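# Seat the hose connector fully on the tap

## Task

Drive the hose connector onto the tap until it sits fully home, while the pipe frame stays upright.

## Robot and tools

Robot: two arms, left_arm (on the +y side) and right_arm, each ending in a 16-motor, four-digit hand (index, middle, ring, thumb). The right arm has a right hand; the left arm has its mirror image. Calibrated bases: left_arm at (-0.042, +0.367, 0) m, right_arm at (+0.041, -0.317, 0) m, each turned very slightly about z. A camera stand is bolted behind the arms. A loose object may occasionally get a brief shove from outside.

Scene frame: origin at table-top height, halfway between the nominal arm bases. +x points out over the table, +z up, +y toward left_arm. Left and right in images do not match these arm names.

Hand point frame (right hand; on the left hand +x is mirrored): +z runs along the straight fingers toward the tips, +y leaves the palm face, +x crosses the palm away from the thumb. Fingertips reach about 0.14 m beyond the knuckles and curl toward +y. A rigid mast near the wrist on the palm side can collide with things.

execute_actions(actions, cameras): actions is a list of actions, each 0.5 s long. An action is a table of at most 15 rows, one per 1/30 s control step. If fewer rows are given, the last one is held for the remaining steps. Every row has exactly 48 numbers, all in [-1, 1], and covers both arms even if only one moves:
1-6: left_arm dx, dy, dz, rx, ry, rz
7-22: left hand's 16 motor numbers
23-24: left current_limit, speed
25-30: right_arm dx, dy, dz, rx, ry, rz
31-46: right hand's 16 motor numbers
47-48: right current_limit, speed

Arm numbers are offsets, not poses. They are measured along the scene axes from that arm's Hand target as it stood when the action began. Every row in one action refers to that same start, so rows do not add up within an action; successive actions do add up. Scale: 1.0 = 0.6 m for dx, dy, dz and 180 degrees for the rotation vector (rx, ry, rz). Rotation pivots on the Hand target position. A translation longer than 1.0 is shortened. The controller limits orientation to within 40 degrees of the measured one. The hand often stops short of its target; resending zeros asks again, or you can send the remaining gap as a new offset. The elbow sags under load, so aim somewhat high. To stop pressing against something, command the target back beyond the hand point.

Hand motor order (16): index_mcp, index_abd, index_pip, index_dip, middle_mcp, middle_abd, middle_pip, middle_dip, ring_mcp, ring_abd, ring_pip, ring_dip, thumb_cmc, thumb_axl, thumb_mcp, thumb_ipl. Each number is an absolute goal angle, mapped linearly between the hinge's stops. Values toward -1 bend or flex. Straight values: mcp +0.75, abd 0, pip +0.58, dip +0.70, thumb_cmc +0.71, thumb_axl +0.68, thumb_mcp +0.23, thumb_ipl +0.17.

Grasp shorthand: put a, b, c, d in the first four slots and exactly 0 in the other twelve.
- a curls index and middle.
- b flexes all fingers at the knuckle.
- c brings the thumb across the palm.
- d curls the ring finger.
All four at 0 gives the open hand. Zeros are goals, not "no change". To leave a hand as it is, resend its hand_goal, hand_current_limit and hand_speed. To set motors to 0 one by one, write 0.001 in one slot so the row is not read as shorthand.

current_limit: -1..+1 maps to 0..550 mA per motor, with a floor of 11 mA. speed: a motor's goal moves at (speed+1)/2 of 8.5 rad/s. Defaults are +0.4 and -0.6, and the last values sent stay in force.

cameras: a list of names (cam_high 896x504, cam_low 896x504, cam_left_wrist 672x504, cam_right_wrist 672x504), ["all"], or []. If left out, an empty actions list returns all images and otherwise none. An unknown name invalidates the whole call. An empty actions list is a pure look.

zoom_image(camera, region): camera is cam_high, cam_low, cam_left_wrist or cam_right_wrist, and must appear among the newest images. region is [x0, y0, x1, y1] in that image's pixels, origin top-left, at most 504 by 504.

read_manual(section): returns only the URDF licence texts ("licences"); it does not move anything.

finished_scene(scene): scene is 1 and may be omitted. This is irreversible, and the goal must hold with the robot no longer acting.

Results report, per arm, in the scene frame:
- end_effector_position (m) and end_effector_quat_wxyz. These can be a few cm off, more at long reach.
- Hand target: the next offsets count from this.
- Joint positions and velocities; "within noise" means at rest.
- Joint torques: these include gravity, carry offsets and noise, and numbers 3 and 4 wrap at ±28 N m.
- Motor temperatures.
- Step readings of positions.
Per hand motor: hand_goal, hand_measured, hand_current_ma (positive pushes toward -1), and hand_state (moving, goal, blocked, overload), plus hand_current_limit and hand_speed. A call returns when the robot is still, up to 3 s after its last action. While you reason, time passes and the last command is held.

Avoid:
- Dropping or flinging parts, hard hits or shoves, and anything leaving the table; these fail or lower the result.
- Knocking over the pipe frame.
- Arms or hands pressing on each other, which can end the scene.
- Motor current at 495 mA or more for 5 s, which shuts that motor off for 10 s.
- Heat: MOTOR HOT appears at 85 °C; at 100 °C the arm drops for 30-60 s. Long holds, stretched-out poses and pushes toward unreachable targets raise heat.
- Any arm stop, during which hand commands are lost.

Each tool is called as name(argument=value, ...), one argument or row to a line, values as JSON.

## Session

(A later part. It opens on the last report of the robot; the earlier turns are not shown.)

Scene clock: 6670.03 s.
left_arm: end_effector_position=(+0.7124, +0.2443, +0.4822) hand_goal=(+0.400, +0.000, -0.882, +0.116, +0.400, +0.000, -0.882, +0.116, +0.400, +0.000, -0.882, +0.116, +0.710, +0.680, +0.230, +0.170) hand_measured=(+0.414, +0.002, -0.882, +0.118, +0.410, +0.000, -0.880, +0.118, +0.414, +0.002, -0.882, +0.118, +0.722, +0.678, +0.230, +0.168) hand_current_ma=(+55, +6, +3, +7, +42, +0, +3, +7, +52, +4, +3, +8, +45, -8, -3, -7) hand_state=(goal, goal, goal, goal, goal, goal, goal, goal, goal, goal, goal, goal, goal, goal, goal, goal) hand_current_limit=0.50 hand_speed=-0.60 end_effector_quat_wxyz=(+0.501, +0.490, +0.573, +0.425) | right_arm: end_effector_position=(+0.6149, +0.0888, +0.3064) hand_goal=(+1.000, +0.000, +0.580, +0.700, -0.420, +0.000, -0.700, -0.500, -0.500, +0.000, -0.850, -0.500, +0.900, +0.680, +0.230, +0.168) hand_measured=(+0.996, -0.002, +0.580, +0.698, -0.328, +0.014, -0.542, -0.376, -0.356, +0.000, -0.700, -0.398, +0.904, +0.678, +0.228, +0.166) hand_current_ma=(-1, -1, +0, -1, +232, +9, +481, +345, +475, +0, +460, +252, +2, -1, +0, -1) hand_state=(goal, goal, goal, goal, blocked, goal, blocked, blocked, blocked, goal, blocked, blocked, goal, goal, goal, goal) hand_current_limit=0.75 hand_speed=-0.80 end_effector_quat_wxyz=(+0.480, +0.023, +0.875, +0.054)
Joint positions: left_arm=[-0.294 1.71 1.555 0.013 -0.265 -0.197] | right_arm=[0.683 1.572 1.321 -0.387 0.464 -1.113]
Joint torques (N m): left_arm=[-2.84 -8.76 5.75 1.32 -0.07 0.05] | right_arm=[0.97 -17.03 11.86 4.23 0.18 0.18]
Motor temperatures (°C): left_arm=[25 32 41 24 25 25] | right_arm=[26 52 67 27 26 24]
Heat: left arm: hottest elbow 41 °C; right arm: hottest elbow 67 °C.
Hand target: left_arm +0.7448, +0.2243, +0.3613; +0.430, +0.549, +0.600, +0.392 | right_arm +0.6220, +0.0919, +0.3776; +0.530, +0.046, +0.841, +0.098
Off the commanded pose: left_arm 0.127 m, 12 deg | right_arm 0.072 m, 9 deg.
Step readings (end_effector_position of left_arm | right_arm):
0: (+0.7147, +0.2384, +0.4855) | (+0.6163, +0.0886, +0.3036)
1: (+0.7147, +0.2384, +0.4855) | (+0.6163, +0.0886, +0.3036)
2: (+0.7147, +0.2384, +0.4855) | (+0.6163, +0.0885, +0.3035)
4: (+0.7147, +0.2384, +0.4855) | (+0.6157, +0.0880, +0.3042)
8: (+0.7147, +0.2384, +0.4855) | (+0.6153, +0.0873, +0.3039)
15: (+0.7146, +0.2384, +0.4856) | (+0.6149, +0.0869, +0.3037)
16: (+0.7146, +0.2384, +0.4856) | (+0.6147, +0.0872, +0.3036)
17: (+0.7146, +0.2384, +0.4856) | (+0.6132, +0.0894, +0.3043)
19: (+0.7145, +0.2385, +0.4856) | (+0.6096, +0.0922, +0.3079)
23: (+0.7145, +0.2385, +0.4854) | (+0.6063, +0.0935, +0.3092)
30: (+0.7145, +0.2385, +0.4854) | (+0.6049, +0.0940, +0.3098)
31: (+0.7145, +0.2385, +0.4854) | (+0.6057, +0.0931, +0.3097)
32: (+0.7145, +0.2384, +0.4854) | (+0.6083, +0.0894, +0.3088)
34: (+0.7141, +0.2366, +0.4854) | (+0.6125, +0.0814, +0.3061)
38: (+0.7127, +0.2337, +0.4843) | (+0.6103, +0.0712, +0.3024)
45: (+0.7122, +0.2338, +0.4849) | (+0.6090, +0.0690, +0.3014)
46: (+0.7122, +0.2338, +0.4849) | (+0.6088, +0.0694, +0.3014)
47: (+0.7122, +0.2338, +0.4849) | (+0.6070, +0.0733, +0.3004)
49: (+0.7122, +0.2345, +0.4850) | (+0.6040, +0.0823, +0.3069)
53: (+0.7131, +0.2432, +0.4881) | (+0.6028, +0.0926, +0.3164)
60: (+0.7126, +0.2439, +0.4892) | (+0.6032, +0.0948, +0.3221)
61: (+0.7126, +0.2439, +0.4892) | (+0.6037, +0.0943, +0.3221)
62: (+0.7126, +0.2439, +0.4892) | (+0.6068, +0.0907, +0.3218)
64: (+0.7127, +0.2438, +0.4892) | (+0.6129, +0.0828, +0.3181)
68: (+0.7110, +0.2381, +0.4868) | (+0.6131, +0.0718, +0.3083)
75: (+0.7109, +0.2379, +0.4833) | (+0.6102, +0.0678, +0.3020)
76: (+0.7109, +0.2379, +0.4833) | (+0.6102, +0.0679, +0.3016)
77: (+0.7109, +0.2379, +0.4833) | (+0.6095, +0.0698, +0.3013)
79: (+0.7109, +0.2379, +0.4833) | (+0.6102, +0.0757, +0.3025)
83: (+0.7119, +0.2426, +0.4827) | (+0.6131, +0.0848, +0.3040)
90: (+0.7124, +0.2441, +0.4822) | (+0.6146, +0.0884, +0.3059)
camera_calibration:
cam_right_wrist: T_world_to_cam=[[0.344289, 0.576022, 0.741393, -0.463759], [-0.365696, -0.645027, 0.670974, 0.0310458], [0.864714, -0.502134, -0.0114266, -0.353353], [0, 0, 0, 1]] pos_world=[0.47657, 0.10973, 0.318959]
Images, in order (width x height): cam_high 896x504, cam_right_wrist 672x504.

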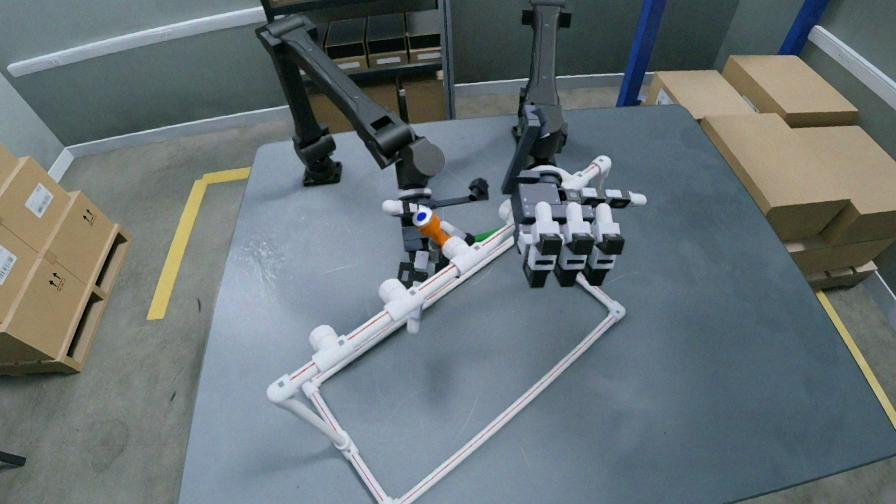

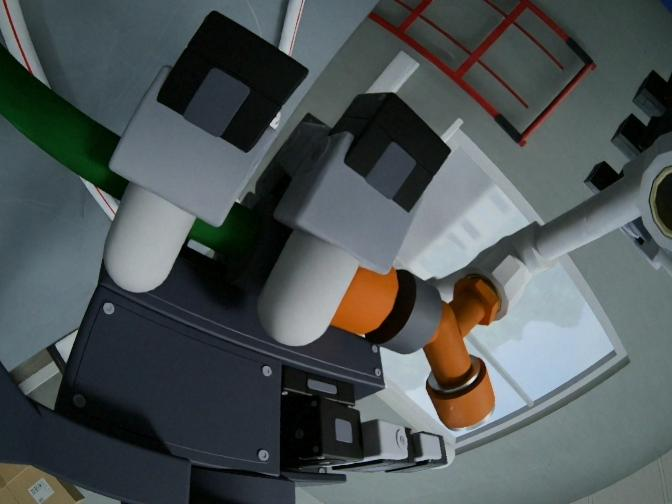

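execute_actions(
  actions=[
    [[0,0,0.12,0,0,0,0.4,0,-0.883,0.116,0.4,0,-0.883,0.116,0.4,0,-0.883,0.116,0.71,0.68,0.23,0.17,0.5,-0.6,0,0,-0.05,0,0,0,1,0,0.58,0.7,-0.42,0,-0.7,-0.5,-0.5,0,-0.85,-0.5,0.9,0.68,0.23,0.168,0.75,-0.8],[0,0.01,0.25,0,0,0,0.4,0,-0.883,0.116,0.4,0,-0.883,0.116,0.4,0,-0.883,0.116,0.71,0.68,0.23,0.17,0.5,-0.6,0,0,-0.05,0,0,0,1,0,0.58,0.7,-0.42,0,-0.7,-0.5,-0.5,0,-0.85,-0.5,0.9,0.68,0.23,0.168,0.75,-0.8]],
    [[-0.06,0.03,0.06,0,-0.03,0,0.4,0,-0.883,0.116,0.4,0,-0.883,0.116,0.4,0,-0.883,0.116,0.71,0.68,0.23,0.17,0.5,-0.6,0,0,0,0,0,0,1,0,0.58,0.7,-0.42,0,-0.7,-0.5,-0.5,0,-0.85,-0.5,0.9,0.68,0.23,0.168,0.75,-0.8],[-0.133,0.06,0.1,0,-0.05,0,0.4,0,-0.883,0.116,0.4,0,-0.883,0.116,0.4,0,-0.883,0.116,0.71,0.68,0.23,0.17,0.5,-0.6,0,0,0,0,0,0,1,0,0.58,0.7,-0.42,0,-0.7,-0.5,-0.5,0,-0.85,-0.5,0.9,0.68,0.23,0.168,0.75,-0.8]],
    [[-0.1,0.05,0,0,-0.03,0,0.4,0,-0.883,0.116,0.4,0,-0.883,0.116,0.4,0,-0.883,0.116,0.71,0.68,0.23,0.17,0.5,-0.6,0,0,0,0,0,0,1,0,0.58,0.7,-0.42,0,-0.7,-0.5,-0.5,0,-0.85,-0.5,0.9,0.68,0.23,0.168,0.75,-0.8],[-0.22,0.083,0,0,-0.065,0,0.4,0,-0.883,0.116,0.4,0,-0.883,0.116,0.4,0,-0.883,0.116,0.71,0.68,0.23,0.17,0.5,-0.6,0,0,0,0,0,0,1,0,0.58,0.7,-0.42,0,-0.7,-0.5,-0.5,0,-0.85,-0.5,0.9,0.68,0.23,0.168,0.75,-0.8]],
  ],
  cameras=["cam_left_wrist", "cam_high"],
)

zoom_image(
  camera="cam_left_wrist",
  region=[600, 100, 672, 200],
)

zoom_image(
  camera="cam_left_wrist",
  region=[610, 130, 660, 180],
)

Scene clock: 6818.07 s.
left_arm: end_effector_position=(+0.5385, +0.3117, +0.5541) hand_goal=(+0.400, +0.000, -0.882, +0.116, +0.400, +0.000, -0.882, +0.116, +0.400, +0.000, -0.882, +0.116, +0.710, +0.680, +0.230, +0.170) hand_measured=(+0.414, +0.002, -0.882, +0.118, +0.410, +0.000, -0.880, +0.118, +0.412, +0.002, -0.882, +0.118, +0.722, +0.678, +0.230, +0.168) hand_current_ma=(+54, +6, +3, +7, +40, +0, +3, +7, +50, +4, +3, +8, +45, -8, -3, -7) hand_state=(goal, goal, goal, goal, goal, goal, goal, goal, goal, goal, goal, goal, goal, goal, goal, goal) hand_current_limit=0.50 hand_speed=-0.60 end_effector_quat_wxyz=(+0.521, +0.480, +0.524, +0.473) | right_arm: end_effector_position=(+0.6170, +0.0902, +0.3081) hand_goal=(+1.000, +0.000, +0.580, +0.700, -0.420, +0.000, -0.700, -0.500, -0.500, +0.000, -0.850, -0.500, +0.900, +0.680, +0.230, +0.168) hand_measured=(+0.996, -0.002, +0.580, +0.698, -0.328, +0.012, -0.542, -0.376, -0.356, +0.000, -0.700, -0.398, +0.904, +0.678, +0.228, +0.166) hand_current_ma=(-1, -1, +0, -1, +230, +7, +481, +345, +475, +0, +460, +252, +2, -1, +0, -1) hand_state=(goal, goal, goal, goal, blocked, goal, blocked, blocked, blocked, goal, blocked, blocked, goal, goal, goal, goal) hand_current_limit=0.75 hand_speed=-0.80 end_effector_quat_wxyz=(+0.500, +0.030, +0.862, +0.071)
Joint positions: left_arm=[-0.23 1.232 1.137 0.085 -0.202 -0.095] | right_arm=[0.682 1.572 1.286 -0.291 0.46 -1.113]
Joint torques (N m): left_arm=[-1.03 -10.4 12.34 4.03 0.03 0.02] | right_arm=[0.79 -15.56 10.54 3.63 0.23 0.14]
Motor temperatures (°C): left_arm=[25 32 41 24 25 25] | right_arm=[26 56 68 28 25 24]
Heat: left arm: hottest elbow 41 °C; right arm: hottest elbow 68 °C.
Hand target: left_arm +0.5330, +0.3160, +0.5714; +0.531, +0.470, +0.513, +0.485 | right_arm +0.6220, +0.0918, +0.3474; +0.530, +0.046, +0.841, +0.098
Off the commanded pose: left_arm 0.018 m, 2 deg | right_arm 0.040 m, 6 deg.
Step readings (end_effector_position of left_arm | right_arm):
0: (+0.7124, +0.2443, +0.4822) | (+0.6149, +0.0888, +0.3064)
1: (+0.7124, +0.2443, +0.4824) | (+0.6149, +0.0888, +0.3062)
2: (+0.7130, +0.2442, +0.4835) | (+0.6149, +0.0889, +0.3057)
4: (+0.7171, +0.2430, +0.4850) | (+0.6154, +0.0894, +0.3059)
8: (+0.7276, +0.2386, +0.4813) | (+0.6167, +0.0898, +0.3075)
15: (+0.7379, +0.2354, +0.4760) | (+0.6170, +0.0902, +0.3082)
16: (+0.7383, +0.2352, +0.4757) | (+0.6171, +0.0903, +0.3084)
17: (+0.7383, +0.2352, +0.4758) | (+0.6170, +0.0903, +0.3083)
19: (+0.7334, +0.2364, +0.4796) | (+0.6170, +0.0903, +0.3084)
23: (+0.7068, +0.2458, +0.4975) | (+0.6170, +0.0902, +0.3081)
30: (+0.6678, +0.2590, +0.5625) | (+0.6170, +0.0902, +0.3081)
31: (+0.6648, +0.2601, +0.5674) | (+0.6170, +0.0902, +0.3081)
32: (+0.6608, +0.2619, +0.5702) | (+0.6170, +0.0902, +0.3081)
34: (+0.6412, +0.2688, +0.5648) | (+0.6170, +0.0902, +0.3081)
38: (+0.5910, +0.2912, +0.5382) | (+0.6170, +0.0902, +0.3081)
45: (+0.5448, +0.3127, +0.5530) | (+0.6170, +0.0902, +0.3081)
camera_calibration:
cam_left_wrist: T_world_to_cam=[[-0.0278589, -0.81758, -0.575141, 0.557396], [-0.737174, 0.405399, -0.540579, 0.522896], [0.675128, 0.408919, -0.613992, -0.0234511], [0, 0, 0, 1]] pos_world=[0.416826, 0.253323, 0.588849]
Images, in order (width x height): cam_high 896x504, cam_left_wrist 672x504.

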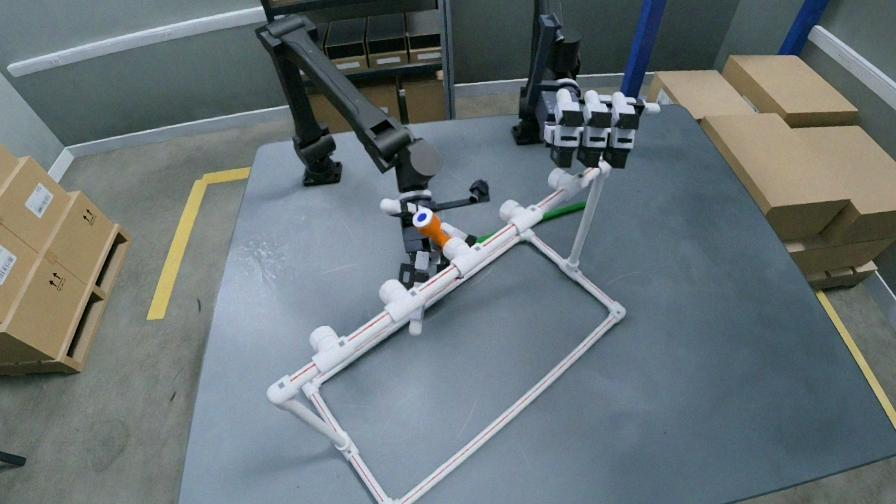

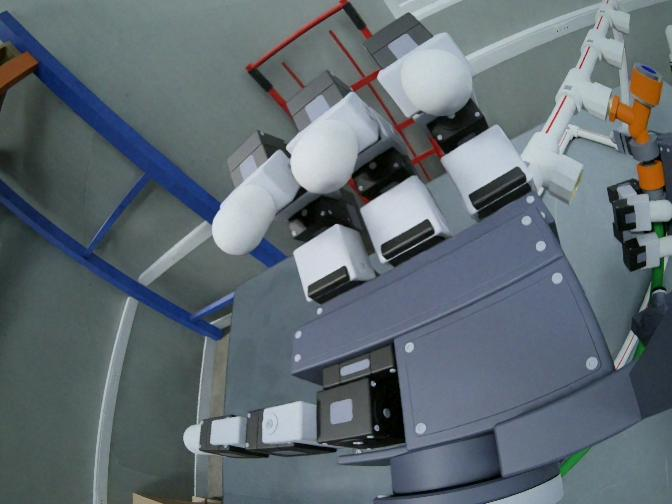

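Scaled by 5.040 from the camera's 672x504 image, which has a finer 960x720 frame.

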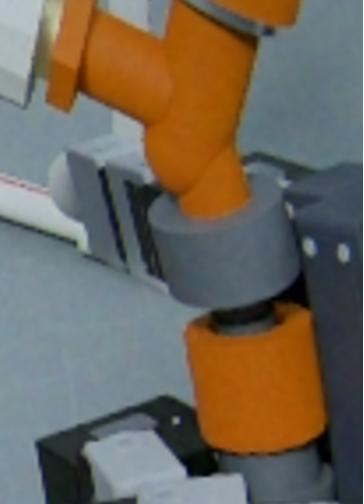

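Scaled by 10.080 from the camera's 672x504 image, which has a finer 960x720 frame.

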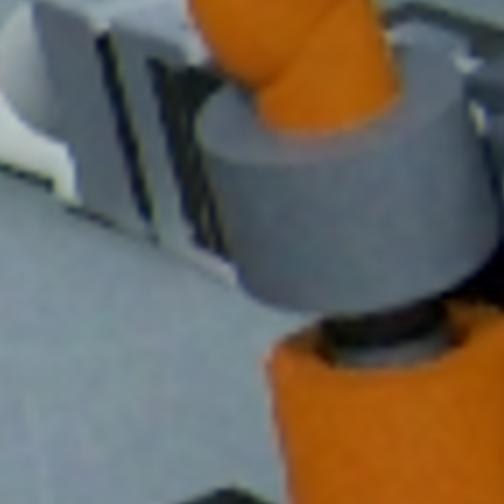

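execute_actions(
  actions=[
    [[0,0,0,0,0,0,0.4,0,-0.883,0.116,0.4,0,-0.883,0.116,0.4,0,-0.883,0.116,0.71,0.68,0.23,0.17,0.5,-0.6,-0.003,0,-0.01,0,0,0,1,0,0.58,0.7,-0.42,0,-0.7,-0.5,-0.5,0,-0.85,-0.5,0.9,0.68,0.23,0.168,0.75,-0.8],[0,0,0,0,0,0,0.4,0,-0.883,0.116,0.4,0,-0.883,0.116,0.4,0,-0.883,0.116,0.71,0.68,0.23,0.17,0.5,-0.6,-0.008,0,-0.03,0,0,0,1,0,0.58,0.7,-0.42,0,-0.7,-0.5,-0.5,0,-0.85,-0.5,0.9,0.68,0.23,0.168,0.75,-0.8]],
  ],
  cameras=["cam_left_wrist", "cam_right_wrist"],
)

zoom_image(
  camera="cam_left_wrist",
  region=[610, 130, 660, 180],
)

zoom_image(
  camera="cam_right_wrist",
  region=[325, 245, 465, 345],
)

Scene clock: 6908.07 s.
left_arm: end_effector_position=(+0.5384, +0.3113, +0.5547) hand_goal=(+0.400, +0.000, -0.882, +0.116, +0.400, +0.000, -0.882, +0.116, +0.400, +0.000, -0.882, +0.116, +0.710, +0.680, +0.230, +0.170) hand_measured=(+0.414, +0.002, -0.882, +0.118, +0.410, +0.000, -0.880, +0.118, +0.412, +0.002, -0.882, +0.118, +0.722, +0.678, +0.230, +0.168) hand_current_ma=(+54, +6, +3, +7, +40, +0, +3, +7, +50, +4, +3, +8, +45, -8, -3, -7) hand_state=(goal, goal, goal, goal, goal, goal, goal, goal, goal, goal, goal, goal, goal, goal, goal, goal) hand_current_limit=0.50 hand_speed=-0.60 end_effector_quat_wxyz=(+0.523, +0.480, +0.523, +0.473) | right_arm: end_effector_position=(+0.6174, +0.0905, +0.3083) hand_goal=(+1.000, +0.000, +0.580, +0.700, -0.420, +0.000, -0.700, -0.500, -0.500, +0.000, -0.850, -0.500, +0.900, +0.680, +0.230, +0.168) hand_measured=(+0.996, -0.002, +0.580, +0.698, -0.328, +0.012, -0.542, -0.376, -0.356, +0.000, -0.700, -0.398, +0.904, +0.678, +0.228, +0.166) hand_current_ma=(-1, -1, +0, -1, +230, +7, +481, +345, +475, +0, +460, +252, +2, -1, +0, -1) hand_state=(goal, goal, goal, goal, blocked, goal, blocked, blocked, blocked, goal, blocked, blocked, goal, goal, goal, goal) hand_current_limit=0.75 hand_speed=-0.80 end_effector_quat_wxyz=(+0.513, +0.034, +0.854, +0.082)
Joint positions: left_arm=[-0.23 1.232 1.137 0.088 -0.2 -0.095] | right_arm=[0.682 1.572 1.26 -0.227 0.46 -1.113]
Joint torques (N m): left_arm=[-0.97 -10.34 12.25 4.03 0.03 0] | right_arm=[1.2 -15.33 9.31 3.03 0.4 0.17]
Motor temperatures (°C): left_arm=[25 32 53 25 25 25] | right_arm=[26 54 61 28 25 24]
Heat: left arm: hottest elbow 53 °C; right arm: hottest elbow 61 °C.
Hand target: left_arm +0.5329, +0.3160, +0.5715; +0.531, +0.470, +0.512, +0.485 | right_arm +0.6172, +0.0918, +0.3294; +0.530, +0.046, +0.841, +0.098
Off the commanded pose: left_arm 0.018 m, 2 deg | right_arm 0.021 m, 3 deg.
Step readings (end_effector_position of left_arm | right_arm):
0: (+0.5385, +0.3116, +0.5541) | (+0.6170, +0.0902, +0.3081)
1: (+0.5385, +0.3116, +0.5541) | (+0.6170, +0.0903, +0.3082)
2: (+0.5385, +0.3116, +0.5541) | (+0.6170, +0.0902, +0.3081)
4: (+0.5385, +0.3114, +0.5542) | (+0.6170, +0.0902, +0.3076)
8: (+0.5384, +0.3113, +0.5545) | (+0.6173, +0.0905, +0.3081)
15: (+0.5384, +0.3113, +0.5546) | (+0.6174, +0.0906, +0.3085)
camera_calibration:
cam_left_wrist: T_world_to_cam=[[-0.0279075, -0.817631, -0.575066, 0.557464], [-0.734973, 0.406707, -0.54259, 0.522736], [0.677522, 0.407516, -0.612287, -0.024603], [0, 0, 0, 1]] pos_world=[0.416423, 0.253226, 0.589146]
cam_right_wrist: T_world_to_cam=[[0.283402, 0.529961, 0.799265, -0.443102], [-0.413695, -0.68434, 0.600446, 0.0867728], [0.865182, -0.50082, 0.0252987, -0.366297], [0, 0, 0, 1]] pos_world=[0.478387, 0.11076, 0.31132]
Images, in order (width x height): cam_left_wrist 672x504, cam_right_wrist 672x504.

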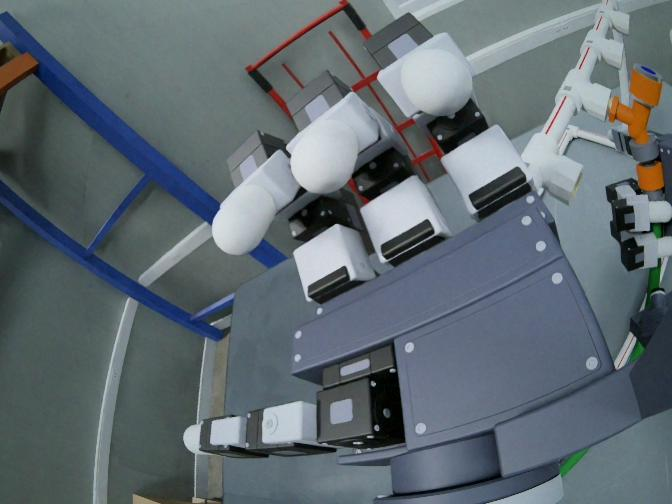

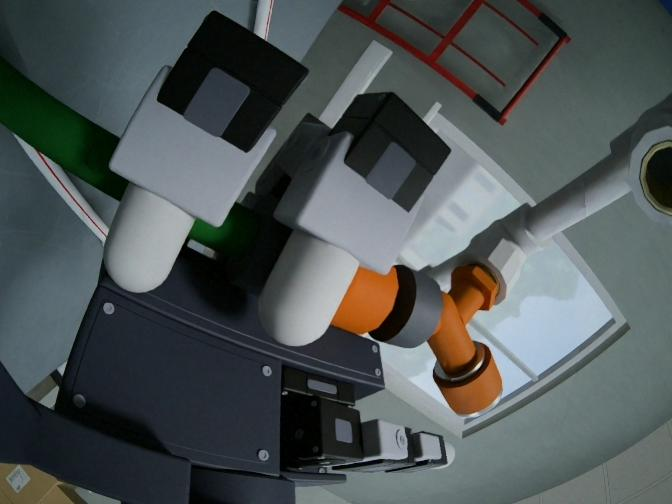

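Scaled by 10.080 from the camera's 672x504 image, which has a finer 960x720 frame.

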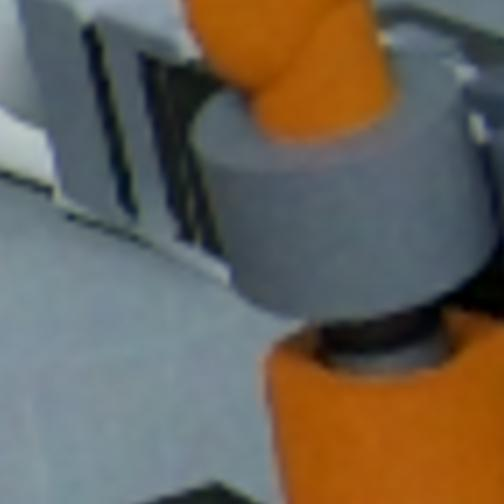

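Scaled by 3.600 from the camera's 672x504 image, which has a finer 960x720 frame.

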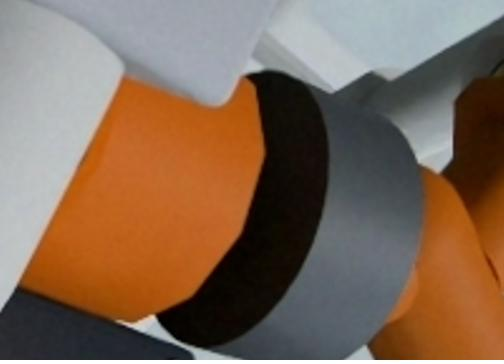

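execute_actions(
  actions=[
    [[0.06,-0.02,0.04,0,0.02,0,0.4,0,-0.883,0.116,0.4,0,-0.883,0.116,0.4,0,-0.883,0.116,0.71,0.68,0.23,0.17,0.5,-0.6,0.003,0,0.012,0,0,0,1,0,0.58,0.7,-0.42,0,-0.7,-0.5,-0.5,0,-0.85,-0.5,0.9,0.68,0.23,0.168,0.75,-0.8],[0.133,-0.05,0.07,0,0.04,0,0.4,0,-0.883,0.116,0.4,0,-0.883,0.116,0.4,0,-0.883,0.116,0.71,0.68,0.23,0.17,0.5,-0.6,0.008,0,0.03,0,0,0,1,0,0.58,0.7,-0.42,0,-0.7,-0.5,-0.5,0,-0.85,-0.5,0.9,0.68,0.23,0.168,0.75,-0.8]],
    [[0.06,-0.04,0,0,0.02,0,0.4,0,-0.883,0.116,0.4,0,-0.883,0.116,0.4,0,-0.883,0.116,0.71,0.68,0.23,0.17,0.5,-0.6,0,0,0,0,0,0,1,0,0.58,0.7,-0.42,0,-0.7,-0.5,-0.5,0,-0.85,-0.5,0.9,0.68,0.23,0.168,0.75,-0.8],[0.14,-0.08,0,0,0.05,0,0.4,0,-0.883,0.116,0.4,0,-0.883,0.116,0.4,0,-0.883,0.116,0.71,0.68,0.23,0.17,0.5,-0.6,0,0,0,0,0,0,1,0,0.58,0.7,-0.42,0,-0.7,-0.5,-0.5,0,-0.85,-0.5,0.9,0.68,0.23,0.168,0.75,-0.8]],
    [[0.03,-0.02,-0.05,0,0,0,0.4,0,-0.883,0.116,0.4,0,-0.883,0.116,0.4,0,-0.883,0.116,0.71,0.68,0.23,0.17,0.5,-0.6,0,0,0,0,0,0,1,0,0.58,0.7,-0.42,0,-0.7,-0.5,-0.5,0,-0.85,-0.5,0.9,0.68,0.23,0.168,0.75,-0.8],[0.06,-0.045,-0.12,0,0.02,0,0.4,0,-0.883,0.116,0.4,0,-0.883,0.116,0.4,0,-0.883,0.116,0.71,0.68,0.23,0.17,0.5,-0.6,0,0,0,0,0,0,1,0,0.58,0.7,-0.42,0,-0.7,-0.5,-0.5,0,-0.85,-0.5,0.9,0.68,0.23,0.168,0.75,-0.8]],
    [[0,0,-0.08,0,0,0,0.4,0,-0.883,0.116,0.4,0,-0.883,0.116,0.4,0,-0.883,0.116,0.71,0.68,0.23,0.17,0.5,-0.6,0,0,0,0,0,0,1,0,0.58,0.7,-0.42,0,-0.7,-0.5,-0.5,0,-0.85,-0.5,0.9,0.68,0.23,0.168,0.75,-0.8]],
  ],
  cameras=["cam_high", "cam_low"],
)

zoom_image(
  camera="cam_low",
  region=[440, 80, 590, 250],
)

Scene clock: 6994.37 s.
left_arm: end_effector_position=(+0.7384, +0.2154, +0.4781) hand_goal=(+0.400, +0.000, -0.882, +0.116, +0.400, +0.000, -0.882, +0.116, +0.400, +0.000, -0.882, +0.116, +0.710, +0.680, +0.230, +0.170) hand_measured=(+0.414, +0.002, -0.882, +0.118, +0.410, +0.000, -0.882, +0.118, +0.412, +0.002, -0.882, +0.118, +0.722, +0.678, +0.230, +0.168) hand_current_ma=(+54, +6, +2, +7, +40, +0, +3, +7, +50, +4, +2, +8, +47, -8, -3, -7) hand_state=(goal, goal, goal, goal, goal, goal, goal, goal, goal, goal, goal, goal, goal, goal, goal, goal) hand_current_limit=0.50 hand_speed=-0.60 end_effector_quat_wxyz=(+0.421, +0.553, +0.602, +0.392) | right_arm: end_effector_position=(+0.6171, +0.0904, +0.3074) hand_goal=(+1.000, +0.000, +0.580, +0.700, -0.420, +0.000, -0.700, -0.500, -0.500, +0.000, -0.850, -0.500, +0.900, +0.680, +0.230, +0.168) hand_measured=(+0.996, -0.002, +0.580, +0.698, -0.328, +0.012, -0.542, -0.376, -0.356, +0.000, -0.700, -0.398, +0.904, +0.678, +0.228, +0.166) hand_current_ma=(-1, -1, +0, -1, +230, +7, +481, +345, +475, +0, +460, +252, +2, -1, +0, -1) hand_state=(goal, goal, goal, goal, blocked, goal, blocked, blocked, blocked, goal, blocked, blocked, goal, goal, goal, goal) hand_current_limit=0.75 hand_speed=-0.80 end_effector_quat_wxyz=(+0.512, +0.034, +0.855, +0.081)
Joint positions: left_arm=[-0.323 1.775 1.767 -0.352 -0.288 -0.185] | right_arm=[0.682 1.572 1.26 -0.231 0.459 -1.113]
Joint torques (N m): left_arm=[-2.55 -18.55 11.55 3.82 -0.32 -0.15] | right_arm=[0.67 -15.33 12.64 1.36 0.26 0.16]
Motor temperatures (°C): left_arm=[25 32 55 25 25 25] | right_arm=[26 53 62 28 25 24]
Heat: left arm: hottest elbow 55 °C; right arm: hottest elbow 62 °C.
Hand target: left_arm +0.7328, +0.2110, +0.4932; +0.434, +0.546, +0.596, +0.397 | right_arm +0.6220, +0.0918, +0.3475; +0.530, +0.046, +0.841, +0.098
Off the commanded pose: left_arm 0.017 m, 2 deg | right_arm 0.040 m, 4 deg.
Step readings (end_effector_position of left_arm | right_arm):
0: (+0.5384, +0.3113, +0.5547) | (+0.6174, +0.0905, +0.3084)
1: (+0.5384, +0.3113, +0.5547) | (+0.6174, +0.0905, +0.3084)
2: (+0.5392, +0.3112, +0.5538) | (+0.6174, +0.0905, +0.3084)
4: (+0.5476, +0.3105, +0.5539) | (+0.6174, +0.0905, +0.3084)
8: (+0.5829, +0.3021, +0.5682) | (+0.6172, +0.0905, +0.3079)
15: (+0.6085, +0.2916, +0.5735) | (+0.6171, +0.0904, +0.3075)
16: (+0.6097, +0.2904, +0.5735) | (+0.6171, +0.0904, +0.3075)
17: (+0.6121, +0.2892, +0.5737) | (+0.6171, +0.0904, +0.3075)
19: (+0.6233, +0.2840, +0.5778) | (+0.6171, +0.0904, +0.3075)
23: (+0.6602, +0.2612, +0.5894) | (+0.6171, +0.0904, +0.3075)
30: (+0.6955, +0.2342, +0.5656) | (+0.6171, +0.0904, +0.3075)
31: (+0.6978, +0.2339, +0.5630) | (+0.6171, +0.0904, +0.3075)
32: (+0.7005, +0.2340, +0.5600) | (+0.6171, +0.0904, +0.3075)
34: (+0.7053, +0.2337, +0.5557) | (+0.6171, +0.0904, +0.3075)
38: (+0.7186, +0.2284, +0.5357) | (+0.6171, +0.0904, +0.3075)
45: (+0.7378, +0.2162, +0.4927) | (+0.6171, +0.0904, +0.3075)
46: (+0.7388, +0.2160, +0.4906) | (+0.6171, +0.0904, +0.3075)
47: (+0.7391, +0.2160, +0.4900) | (+0.6171, +0.0904, +0.3075)
49: (+0.7391, +0.2146, +0.4893) | (+0.6171, +0.0904, +0.3075)
53: (+0.7385, +0.2144, +0.4824) | (+0.6171, +0.0904, +0.3075)
60: (+0.7384, +0.2154, +0.4781) | (+0.6171, +0.0904, +0.3074)
Images, in order (width x height): cam_high 896x504, cam_low 896x504.

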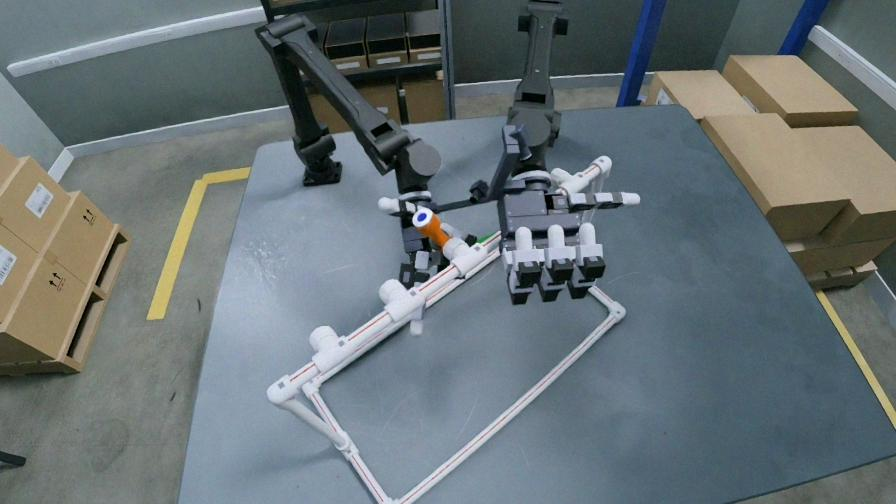

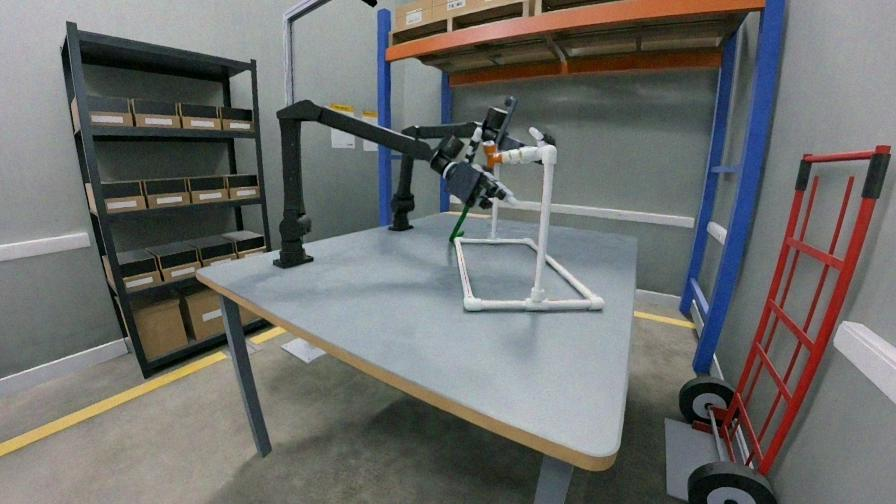

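Scaled by 2.965 from the camera's 896x504 image, which has a finer 1280x720 frame.

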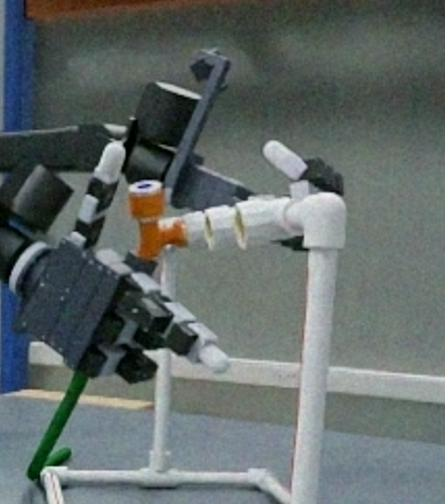

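execute_actions(
  actions=[
    [[0.01,0,-0.12,0,0.02,0,0.4,0,-0.883,0.116,0.4,0,-0.883,0.116,0.4,0,-0.883,0.116,0.71,0.68,0.23,0.17,0.5,-0.6,0,0,0,0,0,0,1,0,0.58,0.7,-0.42,0,-0.7,-0.5,-0.5,0,-0.85,-0.5,0.9,0.68,0.23,0.168,0.75,-0.8],[0.02,0,-0.25,0,0.04,0,0.4,0,-0.883,0.116,0.4,0,-0.883,0.116,0.4,0,-0.883,0.116,0.71,0.68,0.23,0.17,0.5,-0.6,0,0,0,0,0,0,1,0,0.58,0.7,-0.42,0,-0.7,-0.5,-0.5,0,-0.85,-0.5,0.9,0.68,0.23,0.168,0.75,-0.8]],
    [[0.02,0,-0.24,0,0.04,0,0.4,0,-0.883,0.116,0.4,0,-0.883,0.116,0.4,0,-0.883,0.116,0.71,0.68,0.23,0.17,0.5,-0.6,0,0,0,0,0,0,1,0,0.58,0.7,-0.42,0,-0.7,-0.5,-0.5,0,-0.85,-0.5,0.9,0.68,0.23,0.168,0.75,-0.8]],
    [[0,0,0,0,0,0,0.4,0,-0.883,0.116,0.4,0,-0.883,0.116,0.4,0,-0.883,0.116,0.71,0.68,0.23,0.17,0.5,-0.6,0,0,0.06,0.006,-0.007,0,1,0,0.58,0.7,-0.42,0,-0.7,-0.5,-0.5,0,-0.85,-0.5,0.9,0.68,0.23,0.168,0.75,-0.8],[0,0,0,0,0,0,0.4,0,-0.883,0.116,0.4,0,-0.883,0.116,0.4,0,-0.883,0.116,0.71,0.68,0.23,0.17,0.5,-0.6,0,0,0.13,0.012,-0.014,0,1,0,0.58,0.7,-0.42,0,-0.7,-0.5,-0.5,0,-0.85,-0.5,0.9,0.68,0.23,0.168,0.75,-0.8]],
    [[0,0,0,0,0,0,0.4,0,-0.883,0.116,0.4,0,-0.883,0.116,0.4,0,-0.883,0.116,0.71,0.68,0.23,0.17,0.5,-0.6,0,0,0.06,0.006,-0.007,0,1,0,0.58,0.7,-0.42,0,-0.7,-0.5,-0.5,0,-0.85,-0.5,0.9,0.68,0.23,0.168,0.75,-0.8],[0,0,0,0,0,0,0.4,0,-0.883,0.116,0.4,0,-0.883,0.116,0.4,0,-0.883,0.116,0.71,0.68,0.23,0.17,0.5,-0.6,0,0,0.13,0.012,-0.014,0,1,0,0.58,0.7,-0.42,0,-0.7,-0.5,-0.5,0,-0.85,-0.5,0.9,0.68,0.23,0.168,0.75,-0.8]],
  ],
  cameras=["cam_right_wrist", "cam_high"],
)

zoom_image(
  camera="cam_right_wrist",
  region=[325, 245, 465, 345],
)

Scene clock: 7035.03 s.
left_arm: end_effector_position=(+0.7129, +0.2257, +0.4691) hand_goal=(+0.400, +0.000, -0.882, +0.116, +0.400, +0.000, -0.882, +0.116, +0.400, +0.000, -0.882, +0.116, +0.710, +0.680, +0.230, +0.170) hand_measured=(+0.414, +0.002, -0.882, +0.118, +0.410, +0.000, -0.882, +0.118, +0.412, +0.002, -0.882, +0.118, +0.722, +0.678, +0.230, +0.168) hand_current_ma=(+53, +6, +2, +7, +40, +0, +3, +7, +50, +4, +2, +8, +47, -8, -3, -7) hand_state=(goal, goal, goal, goal, goal, goal, goal, goal, goal, goal, goal, goal, goal, goal, goal, goal) hand_current_limit=0.50 hand_speed=-0.60 end_effector_quat_wxyz=(+0.506, +0.497, +0.579, +0.402) | right_arm: end_effector_position=(+0.6053, +0.0879, +0.3073) hand_goal=(+1.000, +0.000, +0.580, +0.700, -0.420, +0.000, -0.700, -0.500, -0.500, +0.000, -0.850, -0.500, +0.900, +0.680, +0.230, +0.168) hand_measured=(+0.996, -0.002, +0.580, +0.698, -0.330, +0.010, -0.542, -0.376, -0.356, +0.000, -0.700, -0.398, +0.904, +0.678, +0.228, +0.166) hand_current_ma=(-1, -1, +0, -1, +227, +6, +481, +345, +475, +0, +460, +252, +2, -1, +0, -1) hand_state=(goal, goal, goal, goal, blocked, goal, blocked, blocked, blocked, goal, blocked, blocked, goal, goal, goal, goal) hand_current_limit=0.75 hand_speed=-0.80 end_effector_quat_wxyz=(+0.463, +0.013, +0.885, +0.051)
Joint positions: left_arm=[-0.318 1.719 1.553 -0.005 -0.253 -0.233] | right_arm=[0.686 1.555 1.33 -0.452 0.445 -1.112]
Joint torques (N m): left_arm=[-1.96 -2.61 -3.78 -0.09 -0.07 -0.27] | right_arm=[0.85 -22.71 21.74 2.66 0.61 0.24]
Motor temperatures (°C): left_arm=[25 34 51 25 25 25] | right_arm=[26 53 68 28 25 24]
Heat: left arm: hottest elbow 51 °C; right arm: hottest elbow 68 °C.
Hand target: left_arm +0.7569, +0.2112, +0.1993; +0.356, +0.592, +0.646, +0.325 | right_arm +0.6219, +0.0920, +0.5035; +0.564, +0.061, +0.813, +0.132
Off the commanded pose: left_arm 0.274 m, 23 deg | right_arm 0.197 m, 18 deg.
Step readings (end_effector_position of left_arm | right_arm):
0: (+0.7384, +0.2154, +0.4781) | (+0.6171, +0.0904, +0.3074)
1: (+0.7384, +0.2154, +0.4775) | (+0.6171, +0.0904, +0.3074)
2: (+0.7383, +0.2156, +0.4747) | (+0.6171, +0.0904, +0.3074)
4: (+0.7363, +0.2170, +0.4718) | (+0.6170, +0.0905, +0.3074)
8: (+0.7302, +0.2211, +0.4709) | (+0.6167, +0.0902, +0.3070)
15: (+0.7258, +0.2233, +0.4725) | (+0.6162, +0.0898, +0.3070)
16: (+0.7256, +0.2231, +0.4717) | (+0.6162, +0.0898, +0.3070)
17: (+0.7254, +0.2232, +0.4675) | (+0.6162, +0.0898, +0.3069)
19: (+0.7242, +0.2230, +0.4673) | (+0.6162, +0.0898, +0.3069)
23: (+0.7215, +0.2231, +0.4694) | (+0.6162, +0.0898, +0.3069)
30: (+0.7204, +0.2232, +0.4699) | (+0.6162, +0.0898, +0.3069)
31: (+0.7203, +0.2232, +0.4700) | (+0.6161, +0.0897, +0.3070)
32: (+0.7203, +0.2235, +0.4692) | (+0.6156, +0.0895, +0.3068)
34: (+0.7192, +0.2238, +0.4691) | (+0.6137, +0.0895, +0.3079)
38: (+0.7167, +0.2245, +0.4689) | (+0.6104, +0.0893, +0.3072)
45: (+0.7153, +0.2249, +0.4692) | (+0.6089, +0.0893, +0.3066)
46: (+0.7153, +0.2249, +0.4690) | (+0.6088, +0.0892, +0.3068)
47: (+0.7152, +0.2250, +0.4688) | (+0.6086, +0.0892, +0.3077)
49: (+0.7148, +0.2251, +0.4691) | (+0.6079, +0.0891, +0.3085)
53: (+0.7138, +0.2254, +0.4689) | (+0.6065, +0.0883, +0.3080)
60: (+0.7131, +0.2256, +0.4687) | (+0.6056, +0.0878, +0.3074)
camera_calibration:
cam_right_wrist: T_world_to_cam=[[0.362845, 0.592166, 0.719502, -0.466552], [-0.328567, -0.641232, 0.693444, -0.00327858], [0.872002, -0.488018, -0.038102, -0.342996], [0, 0, 0, 1]] pos_world=[0.467302, 0.106786, 0.32489]
Images, in order (width x height): cam_high 896x504, cam_right_wrist 672x504.

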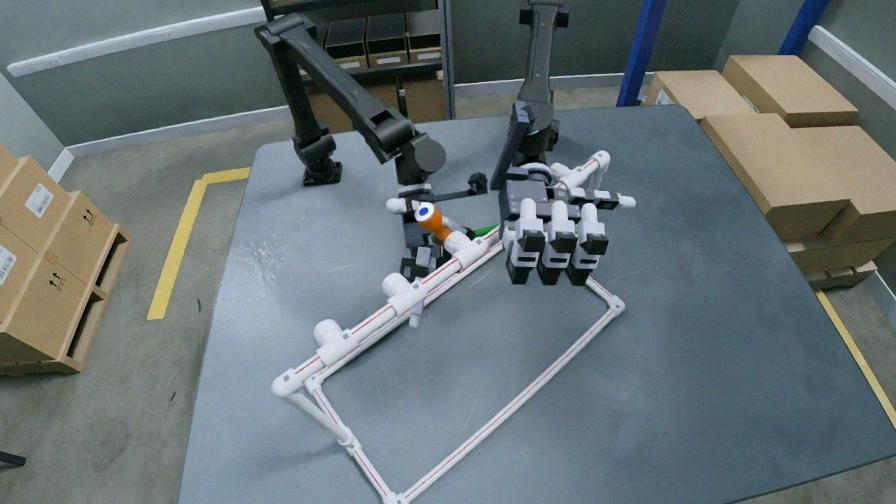

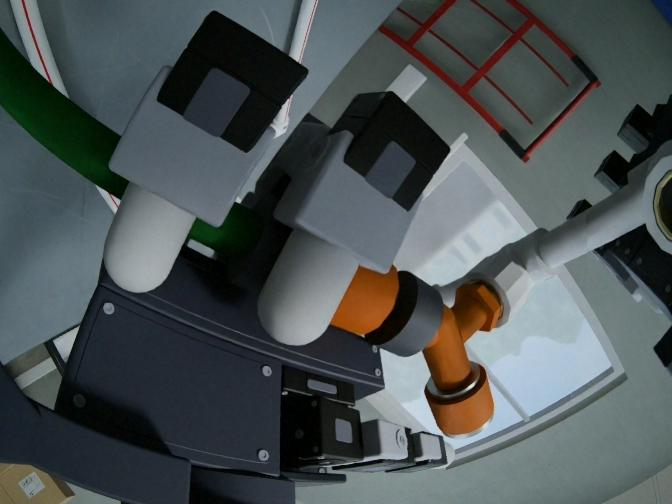

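Scaled by 3.600 from the camera's 672x504 image, which has a finer 960x720 frame.

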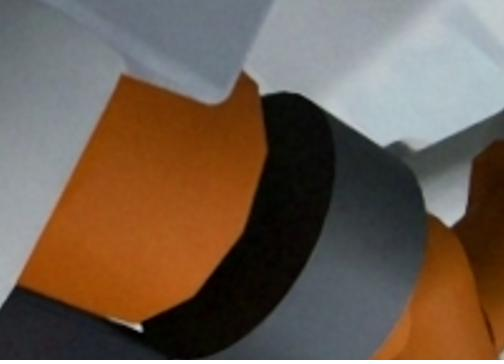

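execute_actions(
  actions=[
    [[0,0,0,0,0,0,0.4,0,-0.883,0.116,0.4,0,-0.883,0.116,0.4,0,-0.883,0.116,0.71,0.68,0.23,0.17,0.5,-0.6,0.01,0,0.07,0.006,-0.007,0,1,0,0.58,0.7,-0.42,0,-0.7,-0.5,-0.5,0,-0.85,-0.5,0.9,0.68,0.23,0.168,0.75,-0.8],[0,0,0,0,0,0,0.4,0,-0.883,0.116,0.4,0,-0.883,0.116,0.4,0,-0.883,0.116,0.71,0.68,0.23,0.17,0.5,-0.6,0.03,0,0.14,0.012,-0.014,0,1,0,0.58,0.7,-0.42,0,-0.7,-0.5,-0.5,0,-0.85,-0.5,0.9,0.68,0.23,0.168,0.75,-0.8]],
  ],
  cameras=["cam_right_wrist", "cam_high"],
)

zoom_image(
  camera="cam_right_wrist",
  region=[325, 245, 465, 345],
)

Scene clock: 7045.97 s.
left_arm: end_effector_position=(+0.7100, +0.2265, +0.4715) hand_goal=(+0.400, +0.000, -0.882, +0.116, +0.400, +0.000, -0.882, +0.116, +0.400, +0.000, -0.882, +0.116, +0.710, +0.680, +0.230, +0.170) hand_measured=(+0.414, +0.002, -0.882, +0.118, +0.410, +0.000, -0.882, +0.118, +0.412, +0.002, -0.882, +0.118, +0.722, +0.678, +0.230, +0.168) hand_current_ma=(+53, +6, +2, +7, +40, +0, +3, +7, +50, +4, +2, +8, +47, -8, -3, -7) hand_state=(goal, goal, goal, goal, goal, goal, goal, goal, goal, goal, goal, goal, goal, goal, goal, goal) hand_current_limit=0.50 hand_speed=-0.60 end_effector_quat_wxyz=(+0.507, +0.496, +0.579, +0.403) | right_arm: end_effector_position=(+0.6018, +0.0873, +0.3150) hand_goal=(+1.000, +0.000, +0.580, +0.700, -0.420, +0.000, -0.700, -0.500, -0.500, +0.000, -0.850, -0.500, +0.900, +0.680, +0.230, +0.168) hand_measured=(+0.996, -0.002, +0.580, +0.698, -0.318, +0.018, -0.542, -0.376, -0.356, +0.000, -0.700, -0.398, +0.910, +0.678, +0.228, +0.166) hand_current_ma=(-1, -1, +0, -1, +274, +14, +481, +345, +475, +0, +460, +252, +8, -1, +0, -1) hand_state=(goal, goal, goal, goal, blocked, goal, blocked, blocked, blocked, goal, blocked, blocked, goal, goal, goal, goal) hand_current_limit=0.75 hand_speed=-0.80 end_effector_quat_wxyz=(+0.437, +0.004, +0.898, +0.043)
Joint positions: left_arm=[-0.318 1.71 1.547 -0.005 -0.253 -0.233] | right_arm=[0.683 1.555 1.388 -0.572 0.424 -1.109]
Joint torques (N m): left_arm=[-1.96 -2.14 -3.79 0.01 -0.08 -0.27] | right_arm=[-0.85 -25.29 27.26 3.14 0.8 0.17]
Motor temperatures (°C): left_arm=[25 33 49 24 25 25] | right_arm=[26 53 71 28 26 24]
Heat: left arm: hottest elbow 49 °C; right arm: hottest elbow 71 °C.
Hand target: left_arm +0.7568, +0.2112, +0.1993; +0.356, +0.592, +0.646, +0.325 | right_arm +0.6399, +0.0920, +0.5876; +0.581, +0.069, +0.797, +0.149
Off the commanded pose: left_arm 0.277 m, 24 deg | right_arm 0.275 m, 25 deg.
Step readings (end_effector_position of left_arm | right_arm):
0: (+0.7129, +0.2257, +0.4688) | (+0.6053, +0.0879, +0.3073)
1: (+0.7129, +0.2257, +0.4688) | (+0.6054, +0.0880, +0.3077)
2: (+0.7129, +0.2257, +0.4688) | (+0.6053, +0.0881, +0.3087)
4: (+0.7126, +0.2257, +0.4689) | (+0.6050, +0.0876, +0.3107)
8: (+0.7114, +0.2261, +0.4691) | (+0.6030, +0.0873, +0.3120)
15: (+0.7103, +0.2265, +0.4712) | (+0.6020, +0.0874, +0.3146)
camera_calibration:
cam_right_wrist: T_world_to_cam=[[0.396688, 0.612537, 0.683694, -0.481306], [-0.28082, -0.628116, 0.725679, -0.0502078], [0.873944, -0.479863, -0.0771539, -0.329475], [0, 0, 0, 1]] pos_world=[0.464772, 0.105178, 0.34008]
Images, in order (width x height): cam_high 896x504, cam_right_wrist 672x504.

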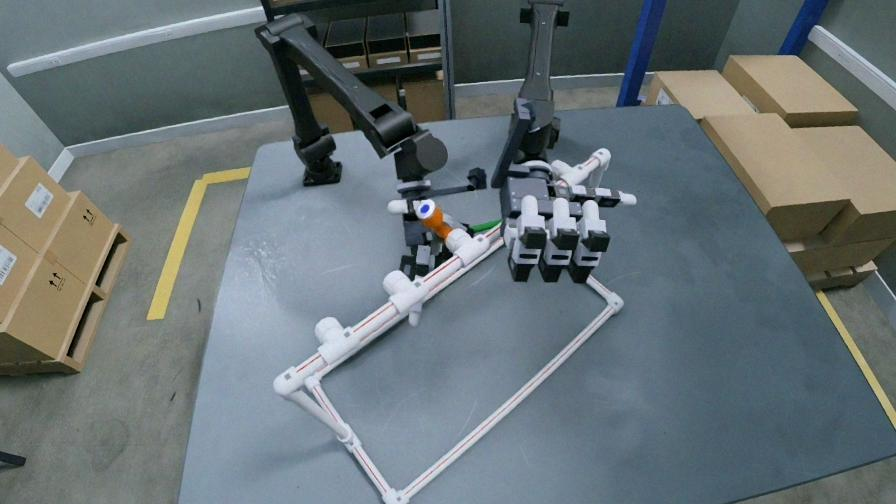

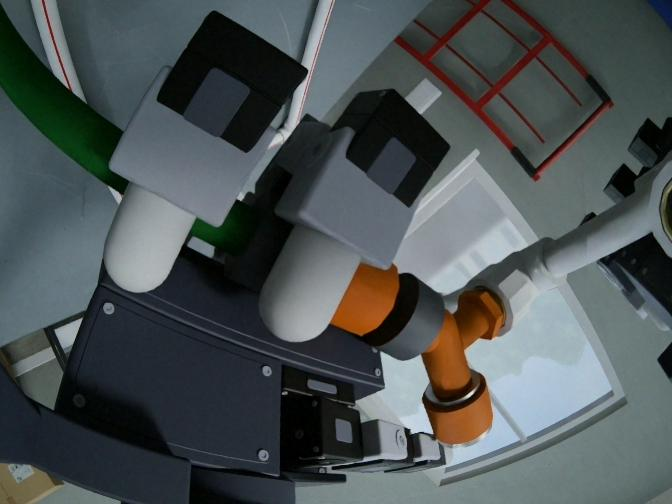

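Scaled by 3.600 from the camera's 672x504 image, which has a finer 960x720 frame.

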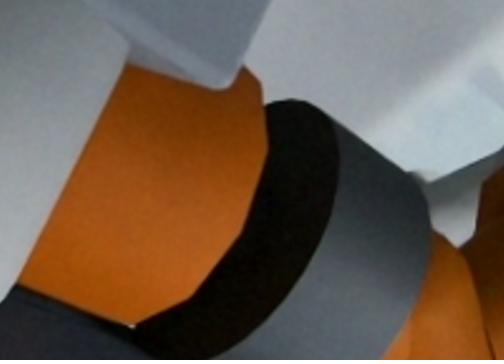

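execute_actions(
  actions=[
    [[0,0,0,0,0,0,0.4,0,-0.883,0.116,0.4,0,-0.883,0.116,0.4,0,-0.883,0.116,0.71,0.68,0.23,0.17,0.5,-0.6,-0.01,0,-0.15,-0.015,0.02,0,1,0,0.58,0.7,-0.42,0,-0.7,-0.5,-0.5,0,-0.85,-0.5,0.9,0.68,0.23,0.168,0.75,-0.8],[0,0,0,0,0,0,0.4,0,-0.883,0.116,0.4,0,-0.883,0.116,0.4,0,-0.883,0.116,0.71,0.68,0.23,0.17,0.5,-0.6,-0.03,0,-0.4,-0.036,0.042,0,1,0,0.58,0.7,-0.42,0,-0.7,-0.5,-0.5,0,-0.85,-0.5,0.9,0.68,0.23,0.168,0.75,-0.8]],
    [[0,0,0.15,0,0,0,0.4,0,-0.883,0.116,0.4,0,-0.883,0.116,0.4,0,-0.883,0.116,0.71,0.68,0.23,0.17,0.5,-0.6,0,0,0,0,0,0,1,0,0.58,0.7,-0.42,0,-0.7,-0.5,-0.5,0,-0.85,-0.5,0.9,0.68,0.23,0.168,0.75,-0.8],[-0.02,0,0.36,0,-0.04,0,0.4,0,-0.883,0.116,0.4,0,-0.883,0.116,0.4,0,-0.883,0.116,0.71,0.68,0.23,0.17,0.5,-0.6,0,0,0,0,0,0,1,0,0.58,0.7,-0.42,0,-0.7,-0.5,-0.5,0,-0.85,-0.5,0.9,0.68,0.23,0.168,0.75,-0.8]],
  ],
  cameras=["cam_high"],
)

Scene clock: 7120.83 s.
left_arm: end_effector_position=(+0.7220, +0.2281, +0.4691) hand_goal=(+0.400, +0.000, -0.882, +0.116, +0.400, +0.000, -0.882, +0.116, +0.400, +0.000, -0.882, +0.116, +0.710, +0.680, +0.230, +0.170) hand_measured=(+0.410, +0.002, -0.882, +0.118, +0.408, +0.000, -0.882, +0.118, +0.410, +0.002, -0.882, +0.118, +0.722, +0.678, +0.230, +0.168) hand_current_ma=(+36, +6, +0, +6, +28, +0, +0, +6, +36, +4, +0, +7, +45, -8, -3, -7) hand_state=(goal, goal, goal, goal, goal, goal, goal, goal, goal, goal, goal, goal, goal, goal, goal, goal) hand_current_limit=0.50 hand_speed=-0.60 end_effector_quat_wxyz=(+0.434, +0.540, +0.616, +0.376) | right_arm: end_effector_position=(+0.4107, -0.0737, +0.1265) hand_goal=(+1.000, +0.000, +0.580, +0.700, -0.420, +0.000, -0.700, -0.500, -0.500, +0.000, -0.850, -0.500, +0.900, +0.680, +0.230, +0.168) hand_measured=(+0.848, +0.002, +0.580, +0.698, -0.340, -0.004, -0.524, -0.374, -0.462, -0.002, -0.564, -0.454, +0.918, +0.678, +0.230, +0.168) hand_current_ma=(-481, +0, +0, -1, +183, -1, +481, +348, +58, +0, +481, +73, +16, -1, +0, +0) hand_state=(blocked, goal, goal, goal, blocked, goal, blocked, blocked, blocked, goal, blocked, blocked, goal, goal, goal, goal) hand_current_limit=0.75 hand_speed=-0.80 end_effector_quat_wxyz=(+0.639, +0.601, +0.379, +0.295)
Joint positions: left_arm=[-0.315 1.724 1.682 -0.318 -0.268 -0.237] | right_arm=[1.029 1.963 0.776 0.261 1.559 0.797]
Joint velocities: left_arm=[within noise] | right_arm=[-0.005 -0.415 0.198 0.081 -0.007 0.139]
Joint torques (N m): left_arm=[-2.78 -11.4 11.78 1.72 -0.33 0.05] | right_arm=[0.62 -10.34 2.97 0.42 0.76 -0.25]
Motor temperatures (°C): left_arm=[25 33 52 24 25 25] | right_arm=[26 46 61 27 25 24]
Heat: left arm: hottest elbow 52 °C; right arm: hottest elbow 61 °C.
Hand target: left_arm +0.7448, +0.2111, +0.4152; +0.396, +0.570, +0.622, +0.362 | right_arm +0.4098, -0.0756, +0.1198; +0.641, +0.597, +0.387, +0.288
Off the commanded pose: left_arm 0.061 m, 6 deg.
OVER-TEMPERATURE FAULT: MOTORS OFF. Before this call, joint 3 (elbow) of the right arm reached 100 °C; the stop lasted 60 seconds. The right arm was limp: it may have fallen or been pushed. The right arm ran none of this call's commands: an arm, its gripper or tool too, takes no command until a result says that it accepts commands again. In this call the stop used 110 of the actions that the scene allows. The right arm's motors are on again: the right arm holds where the fault left it. The right arm accepts commands again.
Step readings (end_effector_position of left_arm | right_arm):
0: (+0.7093, +0.2311, +0.4684) | (+0.4098, -0.0755, +0.1197)
1: (+0.7093, +0.2311, +0.4684) | (+0.4098, -0.0755, +0.1197)
2: (+0.7093, +0.2311, +0.4684) | (+0.4098, -0.0755, +0.1197)
4: (+0.7093, +0.2311, +0.4684) | (+0.4098, -0.0755, +0.1197)
8: (+0.7093, +0.2310, +0.4684) | (+0.4098, -0.0755, +0.1197)
15: (+0.7093, +0.2310, +0.4684) | (+0.4098, -0.0755, +0.1197)
16: (+0.7093, +0.2310, +0.4684) | (+0.4098, -0.0755, +0.1197)
17: (+0.7090, +0.2311, +0.4707) | (+0.4098, -0.0755, +0.1197)
19: (+0.7107, +0.2305, +0.4771) | (+0.4098, -0.0755, +0.1197)
23: (+0.7165, +0.2293, +0.4738) | (+0.4098, -0.0755, +0.1197)
30: (+0.7205, +0.2280, +0.4703) | (+0.4098, -0.0755, +0.1197)
Images, in order (width x height): cam_high 896x504.

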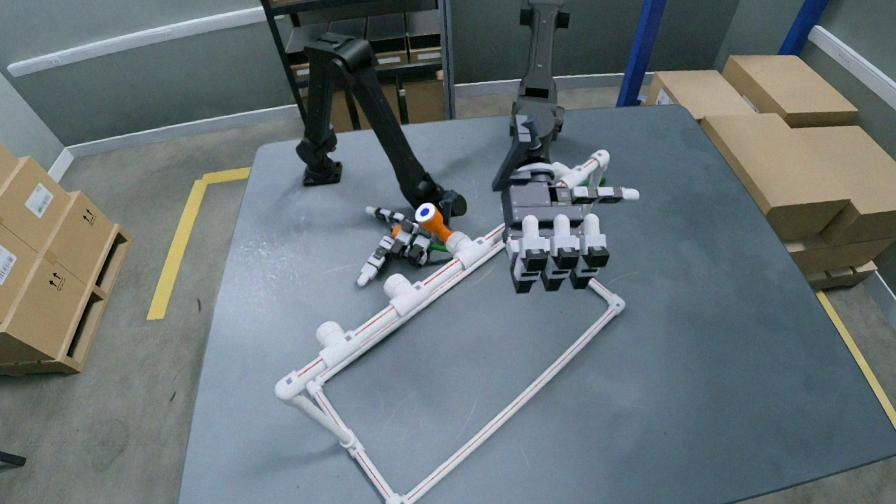

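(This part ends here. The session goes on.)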